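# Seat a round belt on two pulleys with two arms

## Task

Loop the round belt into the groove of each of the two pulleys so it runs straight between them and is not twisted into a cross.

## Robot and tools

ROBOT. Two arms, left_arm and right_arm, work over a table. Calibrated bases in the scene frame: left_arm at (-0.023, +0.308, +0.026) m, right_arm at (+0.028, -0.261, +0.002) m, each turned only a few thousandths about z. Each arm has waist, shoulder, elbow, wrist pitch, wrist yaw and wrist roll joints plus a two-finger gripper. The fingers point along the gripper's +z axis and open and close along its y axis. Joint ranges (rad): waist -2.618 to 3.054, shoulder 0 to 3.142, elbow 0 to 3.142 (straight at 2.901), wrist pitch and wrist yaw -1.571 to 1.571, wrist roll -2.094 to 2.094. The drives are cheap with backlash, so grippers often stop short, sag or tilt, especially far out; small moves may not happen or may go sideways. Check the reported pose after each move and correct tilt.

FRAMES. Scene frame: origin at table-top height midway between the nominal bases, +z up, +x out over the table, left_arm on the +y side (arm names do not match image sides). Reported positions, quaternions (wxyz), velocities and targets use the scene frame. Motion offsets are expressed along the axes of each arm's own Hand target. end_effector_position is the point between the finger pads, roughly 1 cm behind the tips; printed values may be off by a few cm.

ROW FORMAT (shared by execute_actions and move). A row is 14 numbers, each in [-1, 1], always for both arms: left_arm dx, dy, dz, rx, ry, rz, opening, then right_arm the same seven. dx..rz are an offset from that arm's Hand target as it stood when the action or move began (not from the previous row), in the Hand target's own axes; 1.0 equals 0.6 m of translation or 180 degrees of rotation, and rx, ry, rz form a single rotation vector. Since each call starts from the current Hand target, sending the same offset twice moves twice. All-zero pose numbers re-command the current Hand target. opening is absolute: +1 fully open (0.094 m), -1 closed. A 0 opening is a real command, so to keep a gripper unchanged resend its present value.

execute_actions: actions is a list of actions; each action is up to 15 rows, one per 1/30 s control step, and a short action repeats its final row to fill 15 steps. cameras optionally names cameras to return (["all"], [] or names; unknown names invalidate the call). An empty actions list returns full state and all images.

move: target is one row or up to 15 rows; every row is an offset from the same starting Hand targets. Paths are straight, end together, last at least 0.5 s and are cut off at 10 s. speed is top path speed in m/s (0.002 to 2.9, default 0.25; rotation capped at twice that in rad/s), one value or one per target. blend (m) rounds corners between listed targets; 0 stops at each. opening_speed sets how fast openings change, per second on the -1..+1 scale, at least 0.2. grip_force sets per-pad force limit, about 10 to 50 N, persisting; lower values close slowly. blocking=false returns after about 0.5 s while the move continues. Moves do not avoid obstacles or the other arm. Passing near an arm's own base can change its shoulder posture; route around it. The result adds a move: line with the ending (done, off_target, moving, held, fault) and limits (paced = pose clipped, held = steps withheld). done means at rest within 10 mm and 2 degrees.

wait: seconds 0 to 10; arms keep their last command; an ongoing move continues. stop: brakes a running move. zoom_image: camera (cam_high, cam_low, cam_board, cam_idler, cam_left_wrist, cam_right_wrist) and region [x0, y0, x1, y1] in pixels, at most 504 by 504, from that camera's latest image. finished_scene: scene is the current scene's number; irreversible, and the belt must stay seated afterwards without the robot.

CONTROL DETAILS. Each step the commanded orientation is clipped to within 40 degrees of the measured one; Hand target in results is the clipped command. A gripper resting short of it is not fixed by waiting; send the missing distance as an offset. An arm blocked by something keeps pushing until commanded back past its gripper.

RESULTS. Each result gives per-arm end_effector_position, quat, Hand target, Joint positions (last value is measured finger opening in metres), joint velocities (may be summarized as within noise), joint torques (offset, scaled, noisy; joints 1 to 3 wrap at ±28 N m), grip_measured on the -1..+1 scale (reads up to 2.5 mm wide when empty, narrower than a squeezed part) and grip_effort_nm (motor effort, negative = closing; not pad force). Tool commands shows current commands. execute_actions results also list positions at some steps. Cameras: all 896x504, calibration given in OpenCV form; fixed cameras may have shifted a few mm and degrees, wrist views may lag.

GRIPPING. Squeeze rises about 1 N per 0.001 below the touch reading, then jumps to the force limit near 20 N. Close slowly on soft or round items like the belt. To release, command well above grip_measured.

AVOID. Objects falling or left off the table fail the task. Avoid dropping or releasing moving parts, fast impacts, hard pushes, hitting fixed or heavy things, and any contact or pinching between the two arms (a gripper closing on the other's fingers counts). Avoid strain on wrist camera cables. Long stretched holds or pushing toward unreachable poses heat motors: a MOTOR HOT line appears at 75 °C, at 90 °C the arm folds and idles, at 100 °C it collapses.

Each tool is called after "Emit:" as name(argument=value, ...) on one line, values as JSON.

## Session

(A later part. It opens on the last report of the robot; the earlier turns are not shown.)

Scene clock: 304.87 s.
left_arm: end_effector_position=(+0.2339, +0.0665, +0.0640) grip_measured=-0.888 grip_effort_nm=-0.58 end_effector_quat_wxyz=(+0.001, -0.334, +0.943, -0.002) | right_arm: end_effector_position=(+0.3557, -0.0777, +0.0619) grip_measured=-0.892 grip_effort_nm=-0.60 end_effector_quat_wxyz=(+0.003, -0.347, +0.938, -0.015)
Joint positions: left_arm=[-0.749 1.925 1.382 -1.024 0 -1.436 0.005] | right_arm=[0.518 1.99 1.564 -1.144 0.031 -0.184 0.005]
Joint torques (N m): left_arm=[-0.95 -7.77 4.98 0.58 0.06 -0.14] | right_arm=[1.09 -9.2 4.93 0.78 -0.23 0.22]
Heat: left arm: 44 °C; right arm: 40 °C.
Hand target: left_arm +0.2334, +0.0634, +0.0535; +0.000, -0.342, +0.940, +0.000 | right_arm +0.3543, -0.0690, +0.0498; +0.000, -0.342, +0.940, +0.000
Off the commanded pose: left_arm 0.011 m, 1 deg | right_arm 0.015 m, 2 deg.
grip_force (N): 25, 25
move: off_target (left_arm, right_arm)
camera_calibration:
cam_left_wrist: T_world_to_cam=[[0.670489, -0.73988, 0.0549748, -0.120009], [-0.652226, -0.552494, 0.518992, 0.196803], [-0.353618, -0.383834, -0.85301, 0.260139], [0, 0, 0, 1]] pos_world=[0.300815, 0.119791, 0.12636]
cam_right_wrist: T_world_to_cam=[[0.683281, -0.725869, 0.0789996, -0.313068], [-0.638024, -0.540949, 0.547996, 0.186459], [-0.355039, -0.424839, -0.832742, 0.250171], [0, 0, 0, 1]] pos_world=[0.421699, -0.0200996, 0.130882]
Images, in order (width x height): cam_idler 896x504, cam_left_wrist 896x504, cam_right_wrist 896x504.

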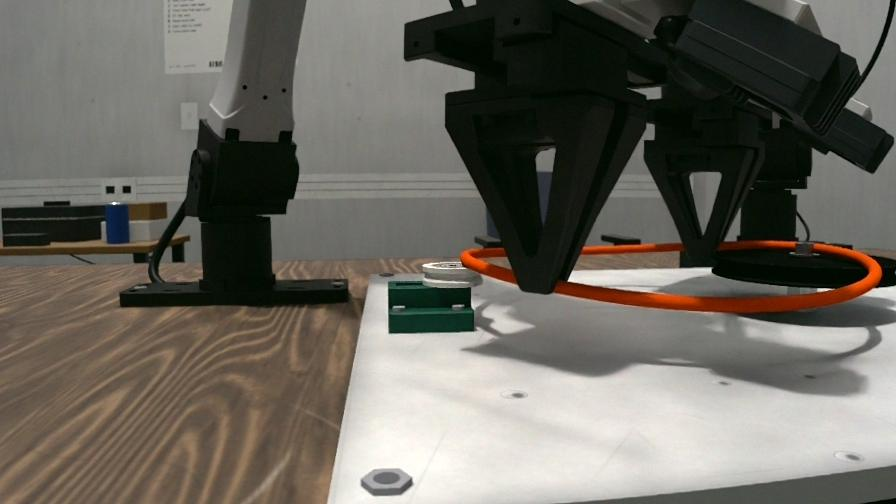

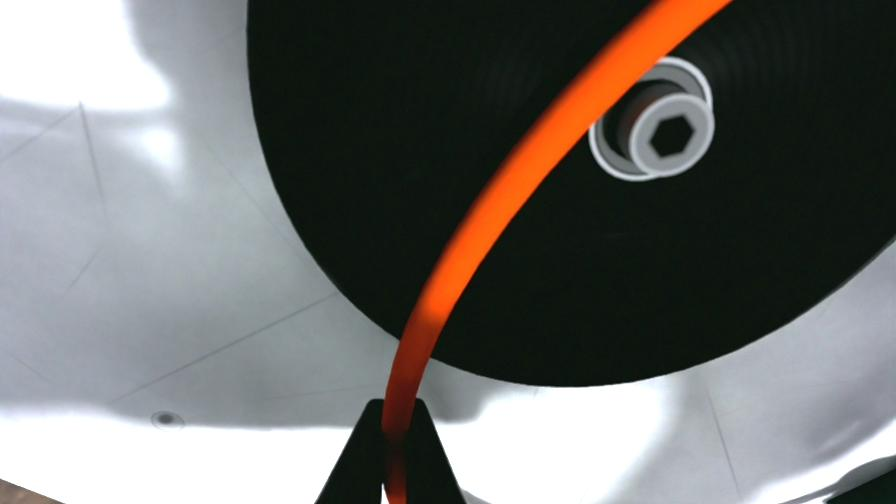

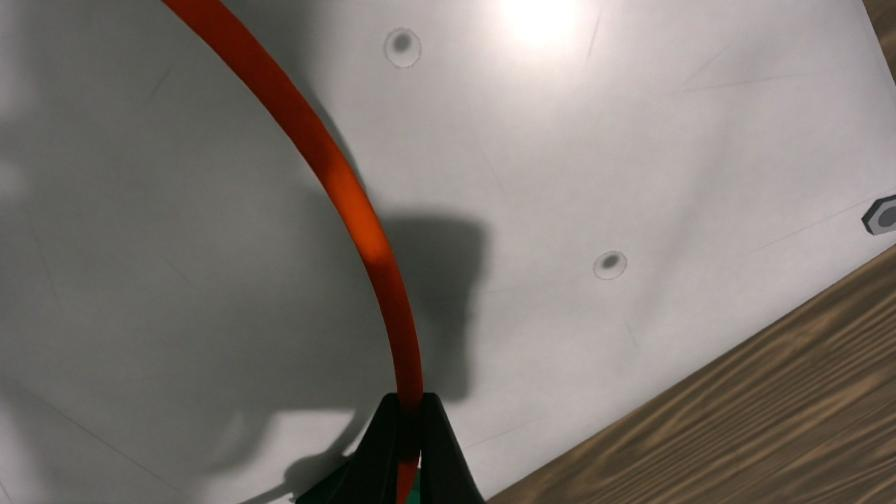

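Emit:
move(target=[0,0,-0.0567,0,0,0,-0.95,0,0,-0.06,0,0,0,-0.95], speed=0.1, cameras=["cam_idler","cam_left_wrist","cam_right_wrist"])

Scene clock: 327.93 s.
left_arm: end_effector_position=(+0.2334, +0.0669, +0.0767) grip_measured=-0.888 grip_effort_nm=-0.58 end_effector_quat_wxyz=(-0.003, -0.334, +0.943, +0.006) | right_arm: end_effector_position=(+0.3568, -0.0770, +0.0789) grip_measured=-0.892 grip_effort_nm=-0.60 end_effector_quat_wxyz=(+0.001, -0.347, +0.938, -0.016)
Joint positions: left_arm=[-0.749 1.925 1.433 -1.093 0 -1.436 0.005] | right_arm=[0.518 1.99 1.632 -1.217 0.031 -0.184 0.005]
Joint torques (N m): left_arm=[-0.62 -11.29 7.99 -0.02 0.08 -0.15] | right_arm=[1.13 -11.49 8.69 0.16 -0.23 0.23]
Heat: left arm: 43 °C; right arm: 41 °C.
Hand target: left_arm +0.2334, +0.0634, +0.0876; +0.000, -0.342, +0.940, +0.000 | right_arm +0.3544, -0.0690, +0.0858; +0.000, -0.342, +0.940, +0.000
Off the commanded pose: left_arm 0.011 m, 1 deg | right_arm 0.011 m, 2 deg.
grip_force (N): 25, 25
move: off_target (left_arm, right_arm)
camera_calibration:
cam_left_wrist: T_world_to_cam=[[0.671029, -0.740461, 0.0379222, -0.118689], [-0.645777, -0.558564, 0.520555, 0.188947], [-0.364269, -0.373797, -0.852985, 0.272725], [0, 0, 0, 1]] pos_world=[0.301007, 0.119598, 0.138774]
cam_right_wrist: T_world_to_cam=[[0.683625, -0.725679, 0.0777587, -0.314721], [-0.635474, -0.539454, 0.552415, 0.177013], [-0.358929, -0.427058, -0.829934, 0.266033], [0, 0, 0, 1]] pos_world=[0.423125, -0.0192847, 0.147477]
Images, in order (width x height): cam_idler 896x504, cam_left_wrist 896x504, cam_right_wrist 896x504.

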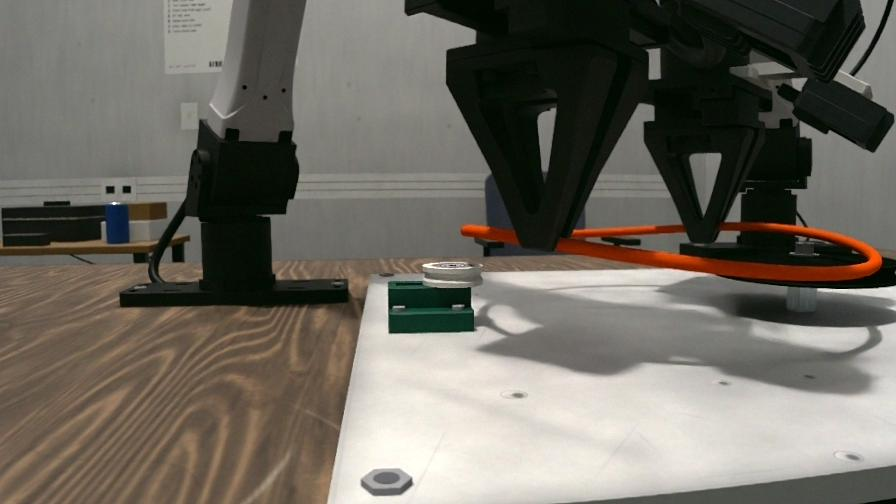

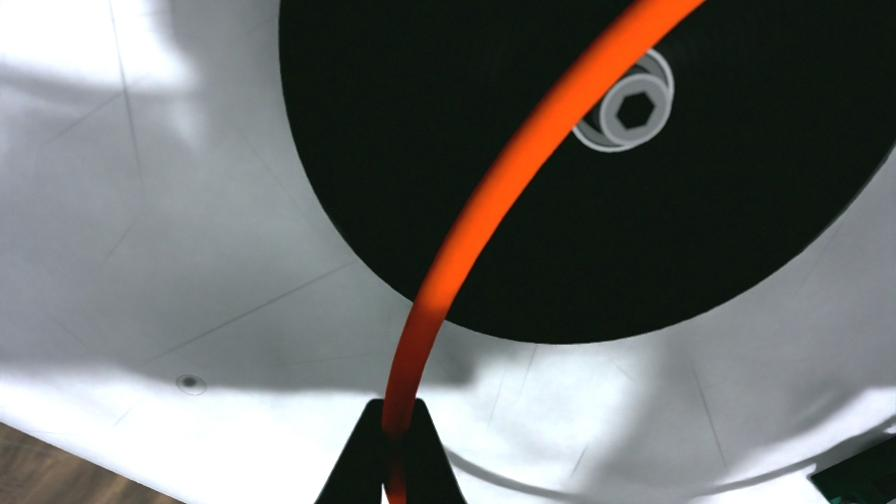

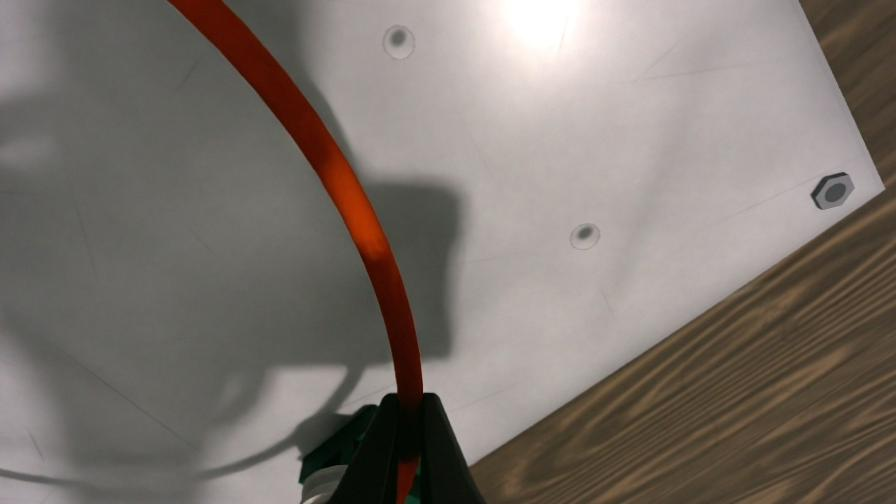

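Emit:
move(target=[0.0375,-0.0447,-0.0133,0,0,0,-0.95,0.0407,-0.0485,-0.0067,0,0,0,-0.95], speed=0.08, cameras=["cam_high","cam_idler","cam_board","cam_left_wrist","cam_right_wrist"])

Scene clock: 339.70 s.
left_arm: end_effector_position=(+0.2343, +0.0309, +0.0966) grip_measured=-0.888 grip_effort_nm=-0.57 end_effector_quat_wxyz=(+0.004, -0.334, +0.943, -0.009) | right_arm: end_effector_position=(+0.3619, -0.1080, +0.0813) grip_measured=-0.892 grip_effort_nm=-0.60 end_effector_quat_wxyz=(-0.003, -0.339, +0.941, -0.016)
Joint positions: left_arm=[-0.817 1.978 1.588 -1.162 0 -1.503 0.005] | right_arm=[0.438 1.956 1.594 -1.217 0.031 -0.247 0.005]
Joint torques (N m): left_arm=[-0.87 -8.75 8.44 0.09 0.03 -0.16] | right_arm=[0.18 -14.75 4.93 0.27 -0.24 -0.08]
Heat: left arm: 45 °C; right arm: 43 °C.
Hand target: left_arm +0.2336, +0.0284, +0.0956; +0.000, -0.342, +0.940, +0.000 | right_arm +0.3544, -0.1070, +0.0899; +0.000, -0.342, +0.940, +0.000
Off the commanded pose: left_arm 0.003 m, 1 deg | right_arm 0.011 m, 2 deg.
grip_force (N): 25, 25
move: off_target (right_arm)
camera_calibration:
cam_left_wrist: T_world_to_cam=[[0.669789, -0.73918, 0.0706751, -0.149776], [-0.657713, -0.546392, 0.518526, 0.161687], [-0.344668, -0.393787, -0.852136, 0.272609], [0, 0, 0, 1]] pos_world=[0.300622, 0.0849833, 0.159047]
cam_right_wrist: T_world_to_cam=[[0.671484, -0.737142, 0.0756975, -0.337548], [-0.641345, -0.526952, 0.557673, 0.165232], [-0.371195, -0.423017, -0.826602, 0.261148], [0, 0, 0, 1]] pos_world=[0.429566, -0.0512824, 0.149272]
Images, in order (width x height): cam_high 896x504, cam_board 896x504, cam_idler 896x504, cam_left_wrist 896x504, cam_right_wrist 896x504.

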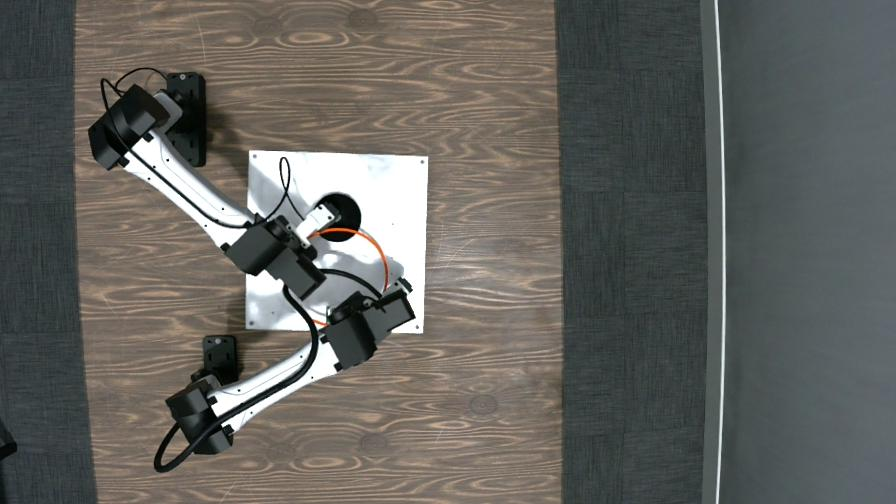

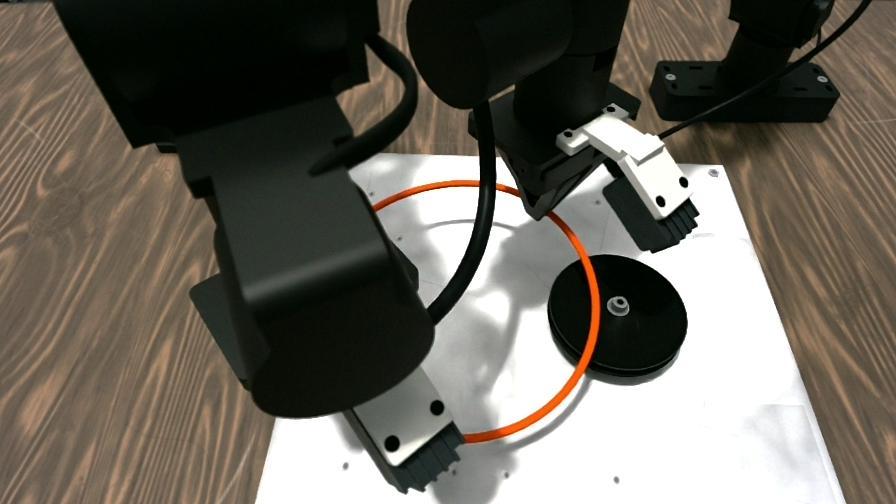

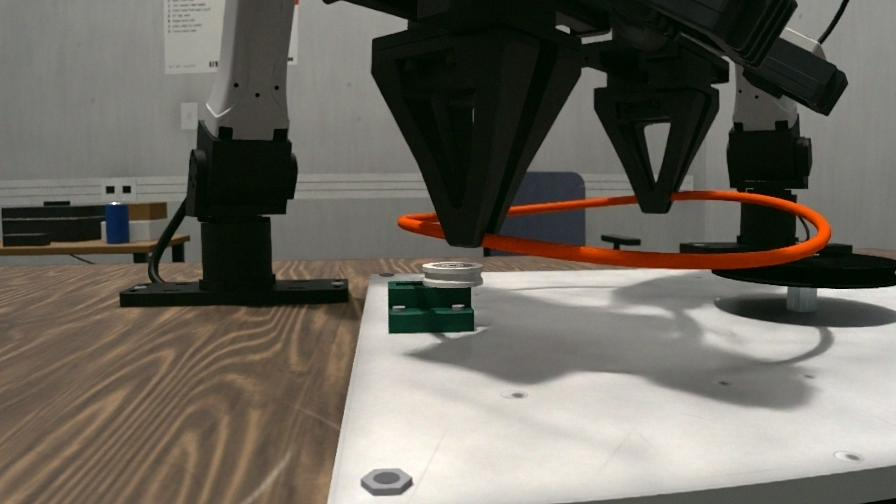

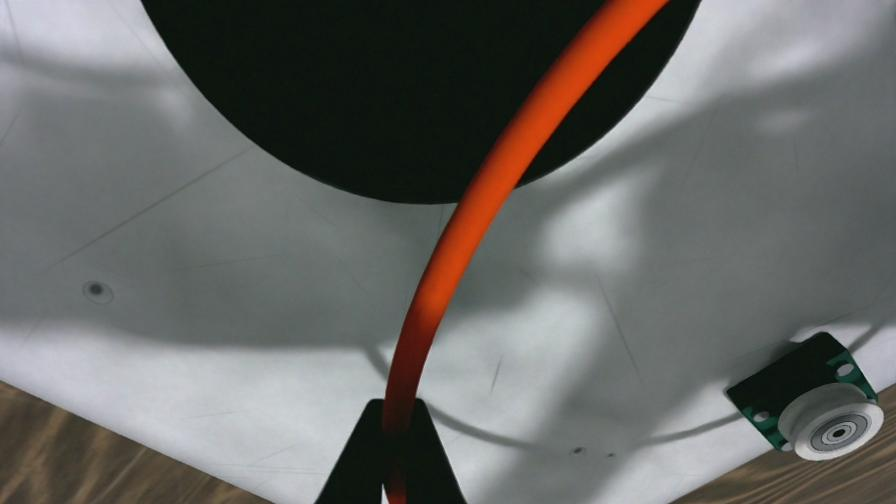

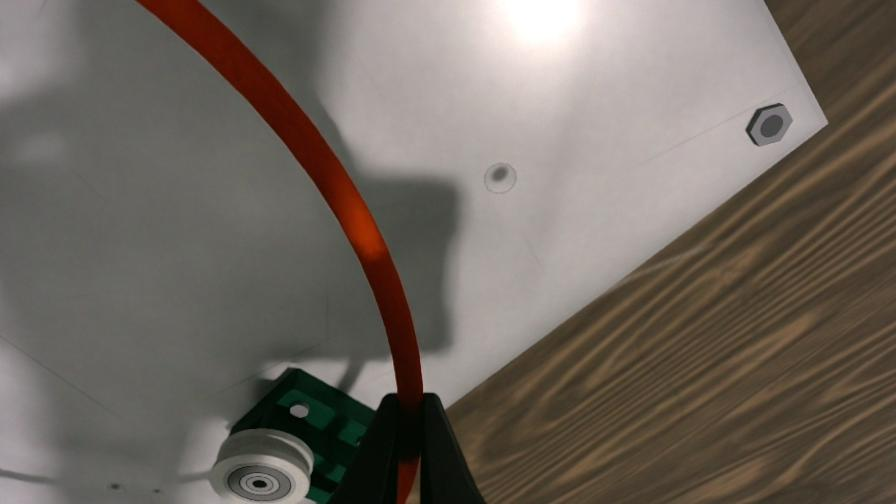

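Emit:
move(target=[0,0,0,0,0,0,-0.95,0,0,0.0667,0,0,0,-0.95], speed=0.08, cameras=["cam_idler","cam_right_wrist"])

Emit:
zoom_image(camera="cam_idler", region=[340, 200, 560, 340])

Scene clock: 356.43 s.
left_arm: end_effector_position=(+0.2341, +0.0312, +0.0966) grip_measured=-0.888 grip_effort_nm=-0.57 end_effector_quat_wxyz=(+0.004, -0.334, +0.943, -0.008) | right_arm: end_effector_position=(+0.3518, -0.1122, +0.0513) grip_measured=-0.892 grip_effort_nm=-0.60 end_effector_quat_wxyz=(-0.013, -0.339, +0.940, -0.015)
Joint positions: left_arm=[-0.817 1.978 1.588 -1.164 0 -1.503 0.005] | right_arm=[0.438 1.955 1.471 -1.116 0.028 -0.248 0.005]
Joint torques (N m): left_arm=[-0.87 -8.59 8.54 0.08 0.1 -0.19] | right_arm=[0.25 -11.78 4.75 0.72 -0.22 -0.09]
Heat: left arm: 43 °C; right arm: 47 °C.
Hand target: left_arm +0.2336, +0.0284, +0.0956; +0.000, -0.342, +0.940, +0.000 | right_arm +0.3543, -0.1071, +0.0498; +0.000, -0.342, +0.940, +0.000
Off the commanded pose: left_arm 0.003 m, 1 deg | right_arm 0.006 m, 2 deg.
grip_force (N): 25, 25
move: done
camera_calibration:
cam_right_wrist: T_world_to_cam=[[0.673998, -0.735704, 0.0668314, -0.331883], [-0.62937, -0.524494, 0.57341, 0.168597], [-0.386807, -0.428539, -0.816538, 0.235198], [0, 0, 0, 1]] pos_world=[0.420775, -0.0549476, 0.117553]
Images, in order (width x height): cam_idler 896x504, cam_right_wrist 896x504.

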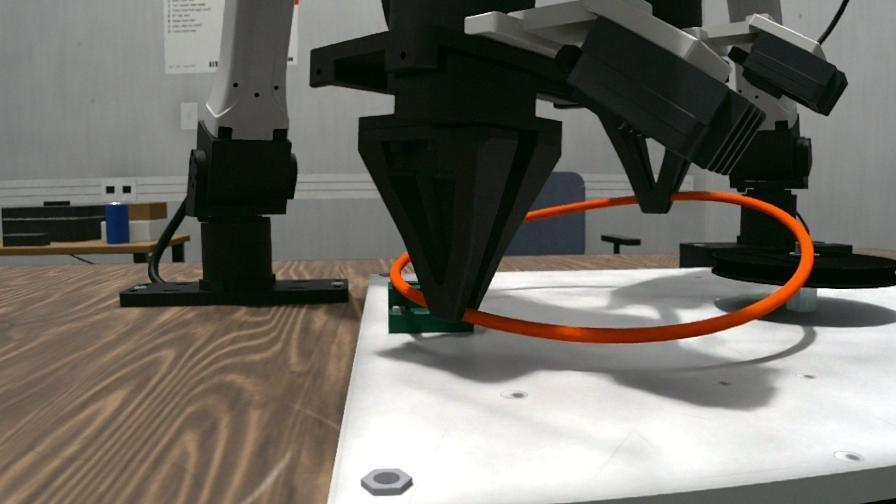

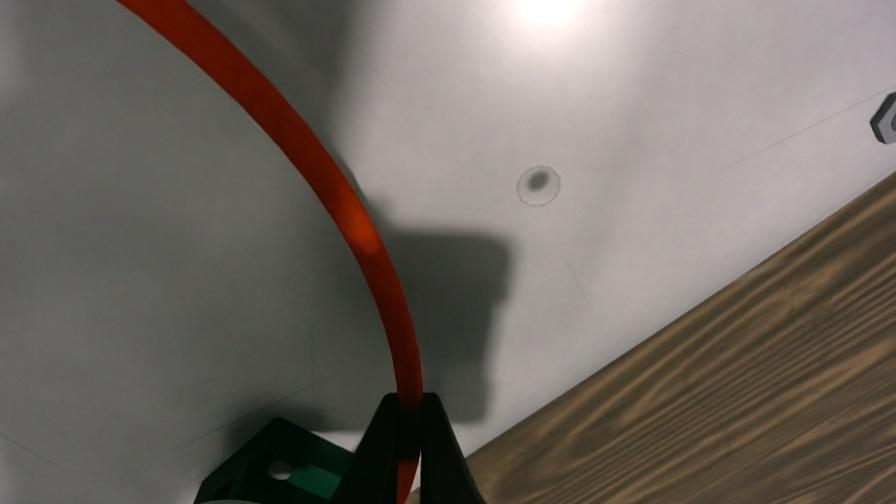

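Scaled by 2.291 from the camera's 896x504 image, which has a finer 1280x720 frame.

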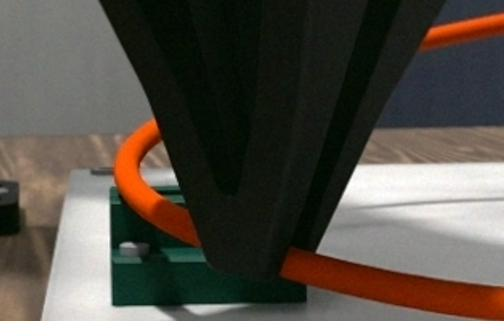

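Emit:
move(target=[-0.0322,0.0383,0,0,0,0,-0.95,-0.0022,0.0286,-0.0292,0,0,0,-0.95], speed=0.06, cameras=["cam_high","cam_board","cam_idler","cam_right_wrist","cam_left_wrist"])

Emit:
zoom_image(camera="cam_idler", region=[340, 200, 560, 340])

Scene clock: 377.13 s.
left_arm: end_effector_position=(+0.2326, +0.0581, +0.0857) grip_measured=-0.888 grip_effort_nm=-0.58 end_effector_quat_wxyz=(-0.007, -0.347, +0.938, +0.016) | right_arm: end_effector_position=(+0.3455, -0.1008, +0.0513) grip_measured=-0.892 grip_effort_nm=-0.60 end_effector_quat_wxyz=(-0.014, -0.348, +0.937, -0.017)
Joint positions: left_arm=[-0.769 1.957 1.515 -1.164 0 -1.483 0.005] | right_arm=[0.476 1.955 1.471 -1.119 0.031 -0.228 0.005]
Joint torques (N m): left_arm=[-0.17 -13.64 4.85 0.26 0.04 0.23] | right_arm=[0.77 -14.37 7.71 0.13 -0.23 0.22]
Heat: left arm: 42 °C; right arm: 45 °C.
Hand target: left_arm +0.2335, +0.0584, +0.0955; +0.000, -0.342, +0.940, +0.000 | right_arm +0.3443, -0.0930, +0.0673; +0.000, -0.342, +0.940, +0.000
Off the commanded pose: left_arm 0.010 m, 2 deg | right_arm 0.018 m, 3 deg.
grip_force (N): 25, 25
move: off_target (right_arm)
camera_calibration:
cam_left_wrist: T_world_to_cam=[[0.69195, -0.721755, 0.0166008, -0.129203], [-0.622152, -0.58448, 0.520874, 0.1748], [-0.36624, -0.370747, -0.853472, 0.277215], [0, 0, 0, 1]] pos_world=[0.299681, 0.111691, 0.147692]
cam_right_wrist: T_world_to_cam=[[0.687376, -0.722957, 0.0696203, -0.32268], [-0.619379, -0.533423, 0.576046, 0.166026], [-0.37932, -0.439082, -0.814447, 0.23393], [0, 0, 0, 1]] pos_world=[0.413369, -0.0420076, 0.11735]
Images, in order (width x height): cam_high 896x504, cam_board 896x504, cam_idler 896x504, cam_left_wrist 896x504, cam_right_wrist 896x504.

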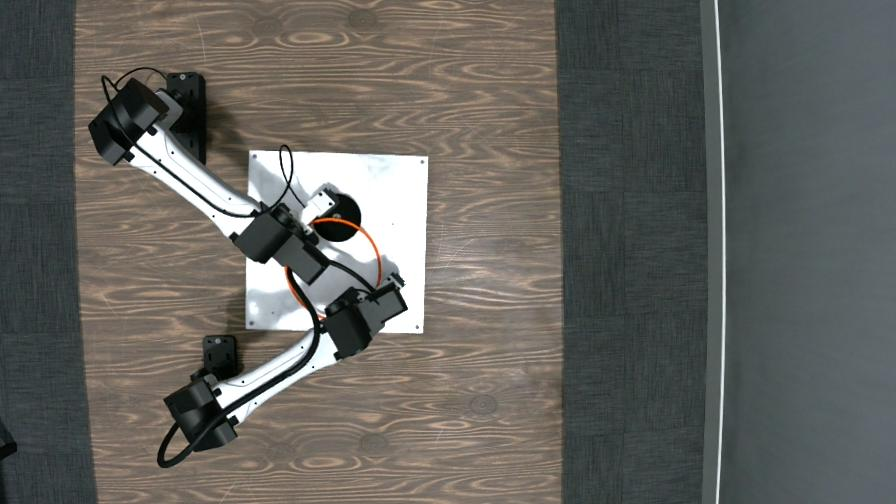

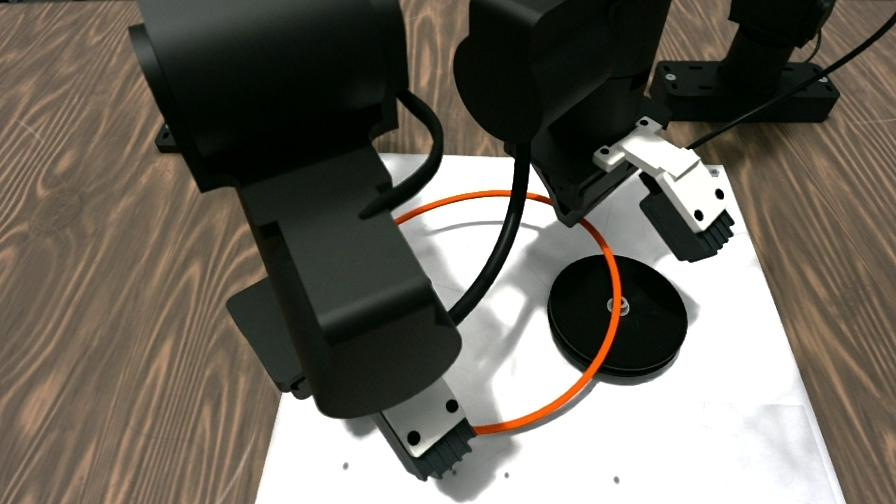

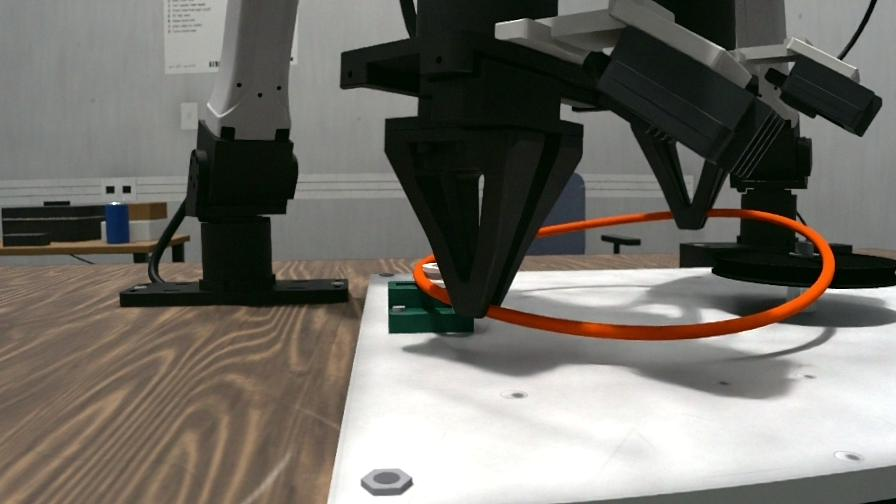

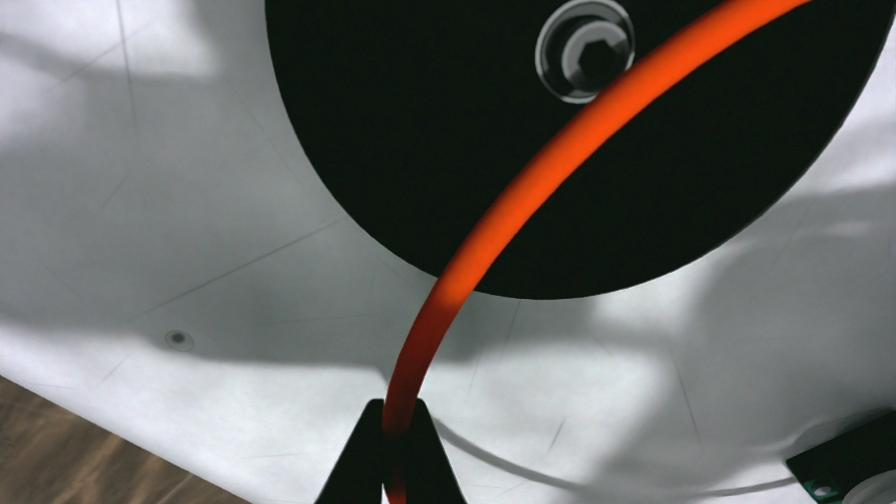

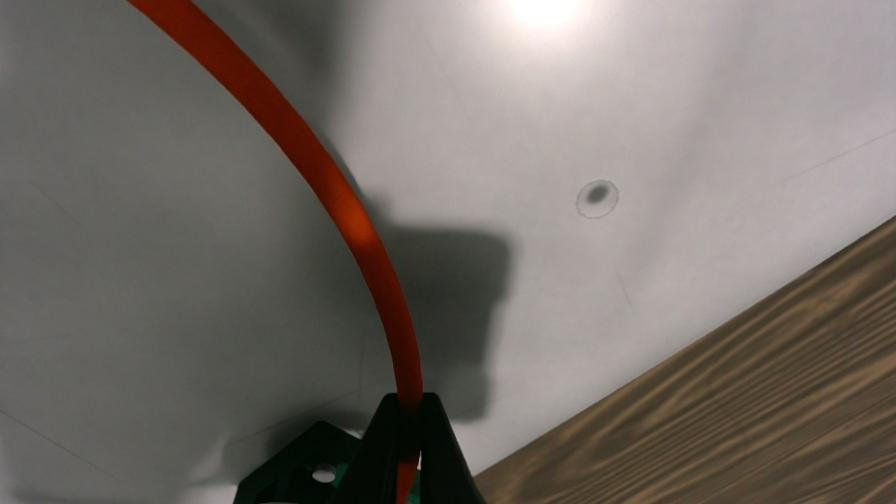

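Scaled by 2.291 from the camera's 896x504 image, which has a finer 1280x720 frame.

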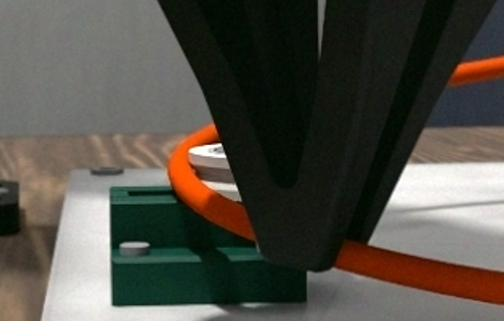

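Emit:
move(target=[0,0,0,0,0,0,-0.95,0,0,-0.0233,0,0,0,-0.95], speed=0.06, cameras=["cam_idler","cam_right_wrist"])

Emit:
zoom_image(camera="cam_idler", region=[340, 200, 560, 340])

Scene clock: 387.07 s.
left_arm: end_effector_position=(+0.2326, +0.0581, +0.0857) grip_measured=-0.888 grip_effort_nm=-0.58 end_effector_quat_wxyz=(-0.007, -0.347, +0.938, +0.016) | right_arm: end_effector_position=(+0.3433, -0.1016, +0.0614) grip_measured=-0.892 grip_effort_nm=-0.60 end_effector_quat_wxyz=(-0.020, -0.344, +0.939, -0.017)
Joint positions: left_arm=[-0.769 1.957 1.515 -1.164 0 -1.483 0.005] | right_arm=[0.476 1.948 1.502 -1.168 0.029 -0.219 0.005]
Joint torques (N m): left_arm=[-0.09 -13.64 4.93 0.28 0.1 0.22] | right_arm=[0.72 -14.67 8.7 0.07 -0.22 0.21]
Heat: left arm: 46 °C; right arm: 46 °C.
Hand target: left_arm +0.2335, +0.0584, +0.0955; +0.000, -0.342, +0.940, +0.000 | right_arm +0.3443, -0.0930, +0.0814; +0.000, -0.342, +0.940, +0.000
Off the commanded pose: left_arm 0.010 m, 2 deg | right_arm 0.022 m, 3 deg.
grip_force (N): 25, 25
move: off_target (right_arm)
camera_calibration:
cam_right_wrist: T_world_to_cam=[[0.681352, -0.72902, 0.0654903, -0.32078], [-0.618263, -0.525318, 0.584631, 0.158381], [-0.391804, -0.43883, -0.808652, 0.244883], [0, 0, 0, 1]] pos_world=[0.412431, -0.0431933, 0.126439]
Images, in order (width x height): cam_idler 896x504, cam_right_wrist 896x504.

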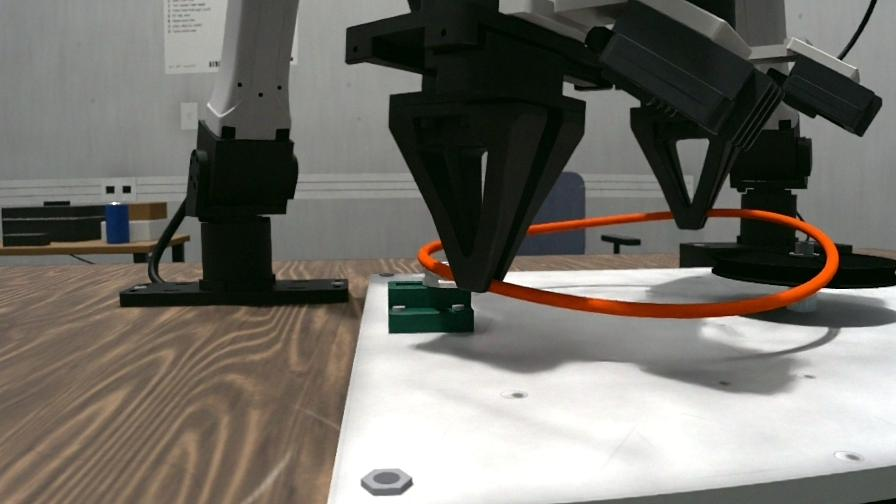

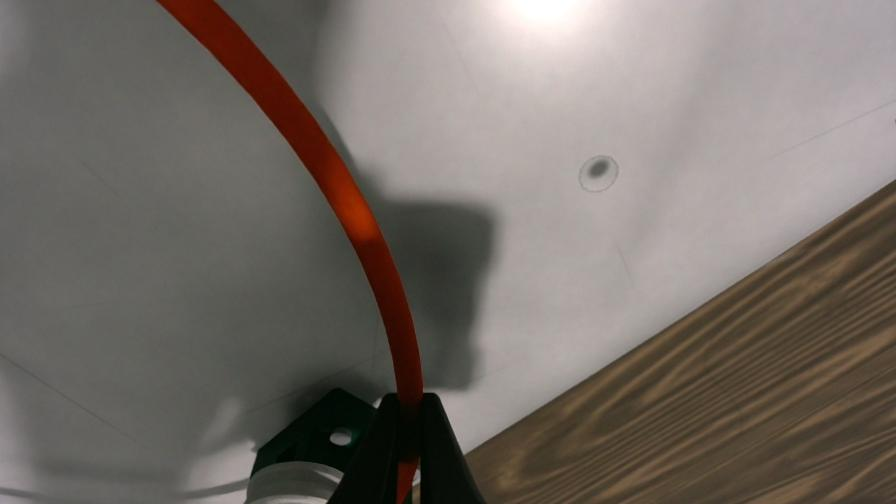

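Scaled by 2.291 from the camera's 896x504 image, which has a finer 1280x720 frame.

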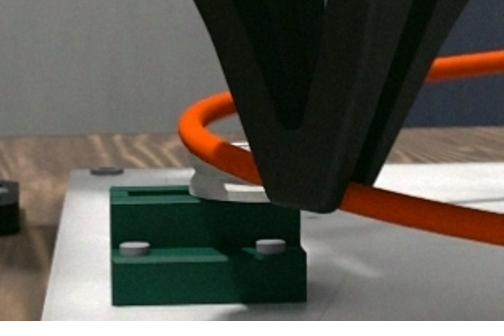

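Emit:
move(target=[[0,0,-0.02,0,-0.0833,0,-0.95,0.0182,-0.0217,0,0,0,0,-0.95],[-0.0482,0.0575,-0.02,0,-0.0833,0,-0.95,0.0182,-0.0217,0,0,0,0,-0.95]], speed=0.08, cameras=["cam_high","cam_board","cam_idler","cam_right_wrist","cam_left_wrist"])

Emit:
zoom_image(camera="cam_idler", region=[340, 200, 560, 340])

Scene clock: 415.67 s.
left_arm: end_effector_position=(+0.2324, +0.0958, +0.1000) grip_measured=-0.888 grip_effort_nm=-0.58 end_effector_quat_wxyz=(+0.108, -0.344, +0.932, +0.045) | right_arm: end_effector_position=(+0.3468, -0.1055, +0.0708) grip_measured=-0.892 grip_effort_nm=-0.60 end_effector_quat_wxyz=(-0.007, -0.339, +0.941, -0.004)
Joint positions: left_arm=[-0.809 1.811 1.361 -1.118 -0.233 -1.522 0.005] | right_arm=[0.451 1.919 1.502 -1.168 0.006 -0.236 0.005]
Joint torques (N m): left_arm=[0.02 -12.07 4.82 0.27 -0.31 0.13] | right_arm=[-0.38 -14.3 5.67 0.23 -0.09 -0.07]
Heat: left arm: 52 °C; right arm: 47 °C.
Hand target: left_arm +0.2335, +0.1034, +0.1076; +0.123, -0.339, +0.932, +0.044 | right_arm +0.3443, -0.1100, +0.0813; +0.000, -0.342, +0.940, +0.000
Off the commanded pose: left_arm 0.011 m, 2 deg | right_arm 0.012 m, 1 deg.
grip_force (N): 25, 25
move: off_target (left_arm, right_arm)
camera_calibration:
cam_left_wrist: T_world_to_cam=[[0.680741, -0.730543, 0.0538342, -0.102376], [-0.707288, -0.636389, 0.307818, 0.235389], [-0.190615, -0.247621, -0.949921, 0.260352], [0, 0, 0, 1]] pos_world=[0.285807, 0.139478, 0.180368]
cam_right_wrist: T_world_to_cam=[[0.673678, -0.737287, 0.0506563, -0.323773], [-0.63157, -0.538776, 0.55753, 0.158034], [-0.383767, -0.407588, -0.82861, 0.254128], [0, 0, 0, 1]] pos_world=[0.415454, -0.049989, 0.138866]
Images, in order (width x height): cam_high 896x504, cam_board 896x504, cam_idler 896x504, cam_left_wrist 896x504, cam_right_wrist 896x504.

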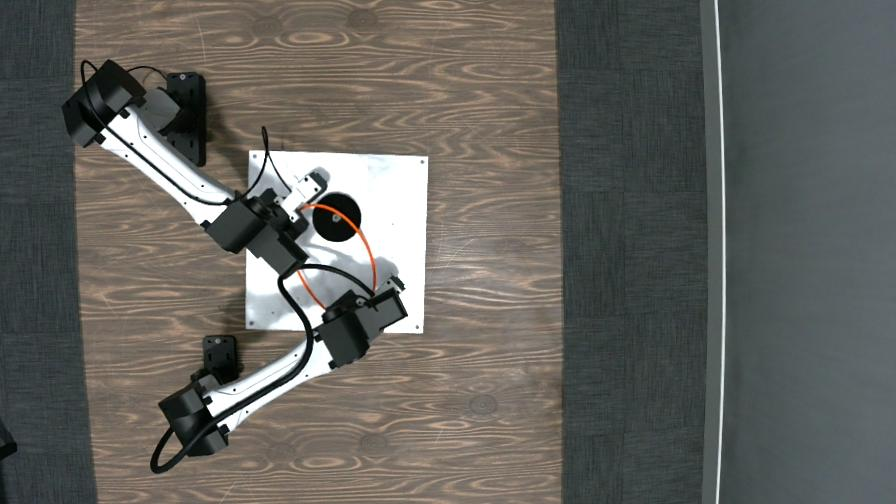

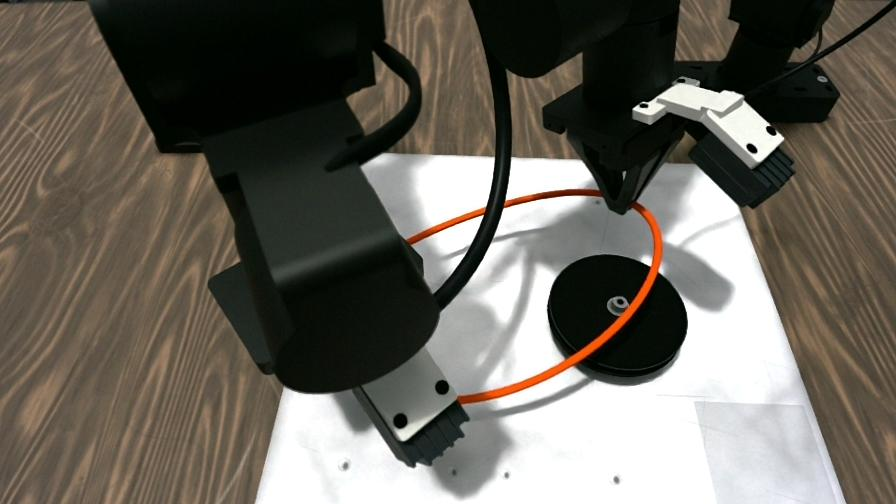

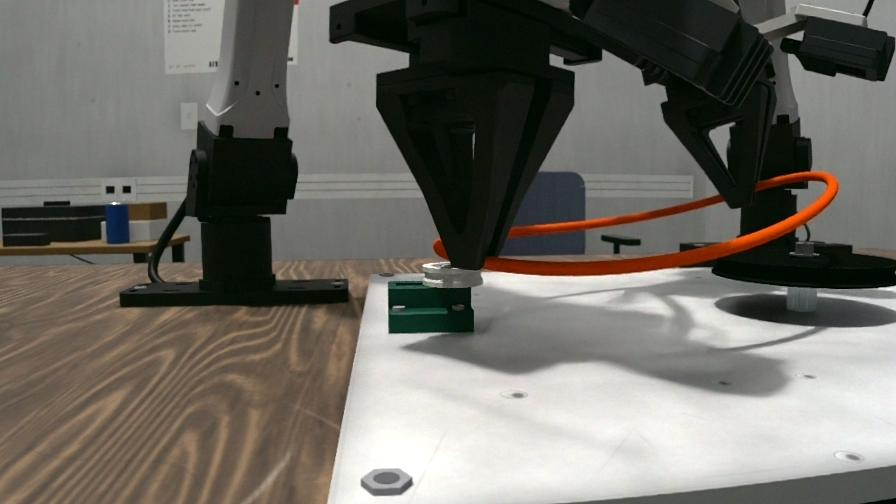

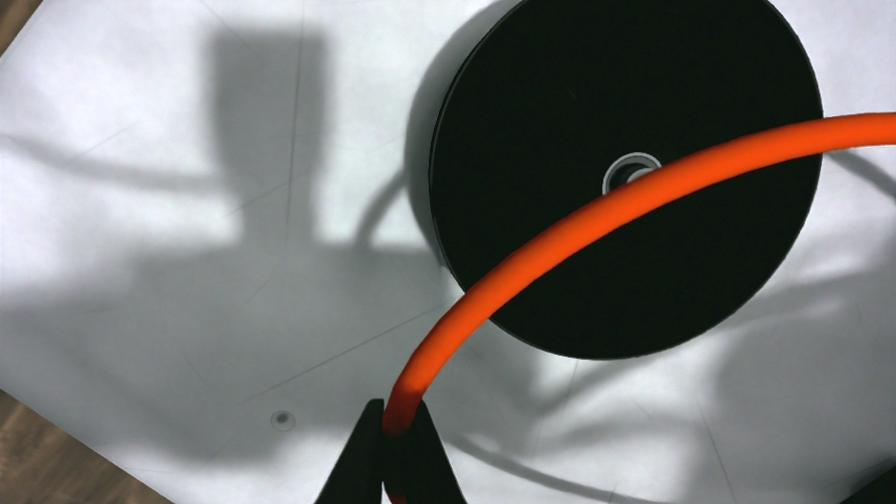

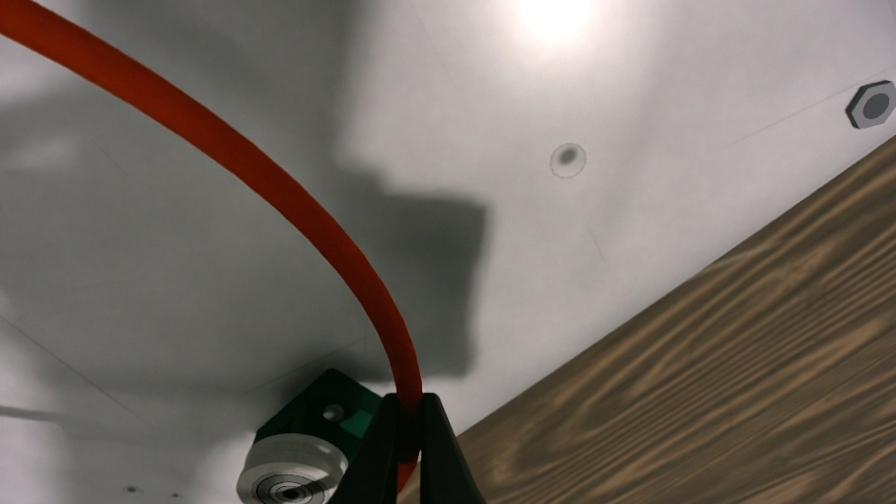

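Scaled by 2.291 from the camera's 896x504 image, which has a finer 1280x720 frame.

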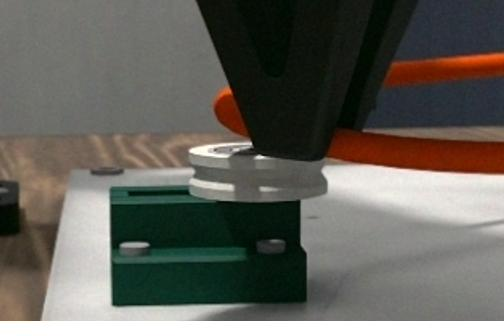

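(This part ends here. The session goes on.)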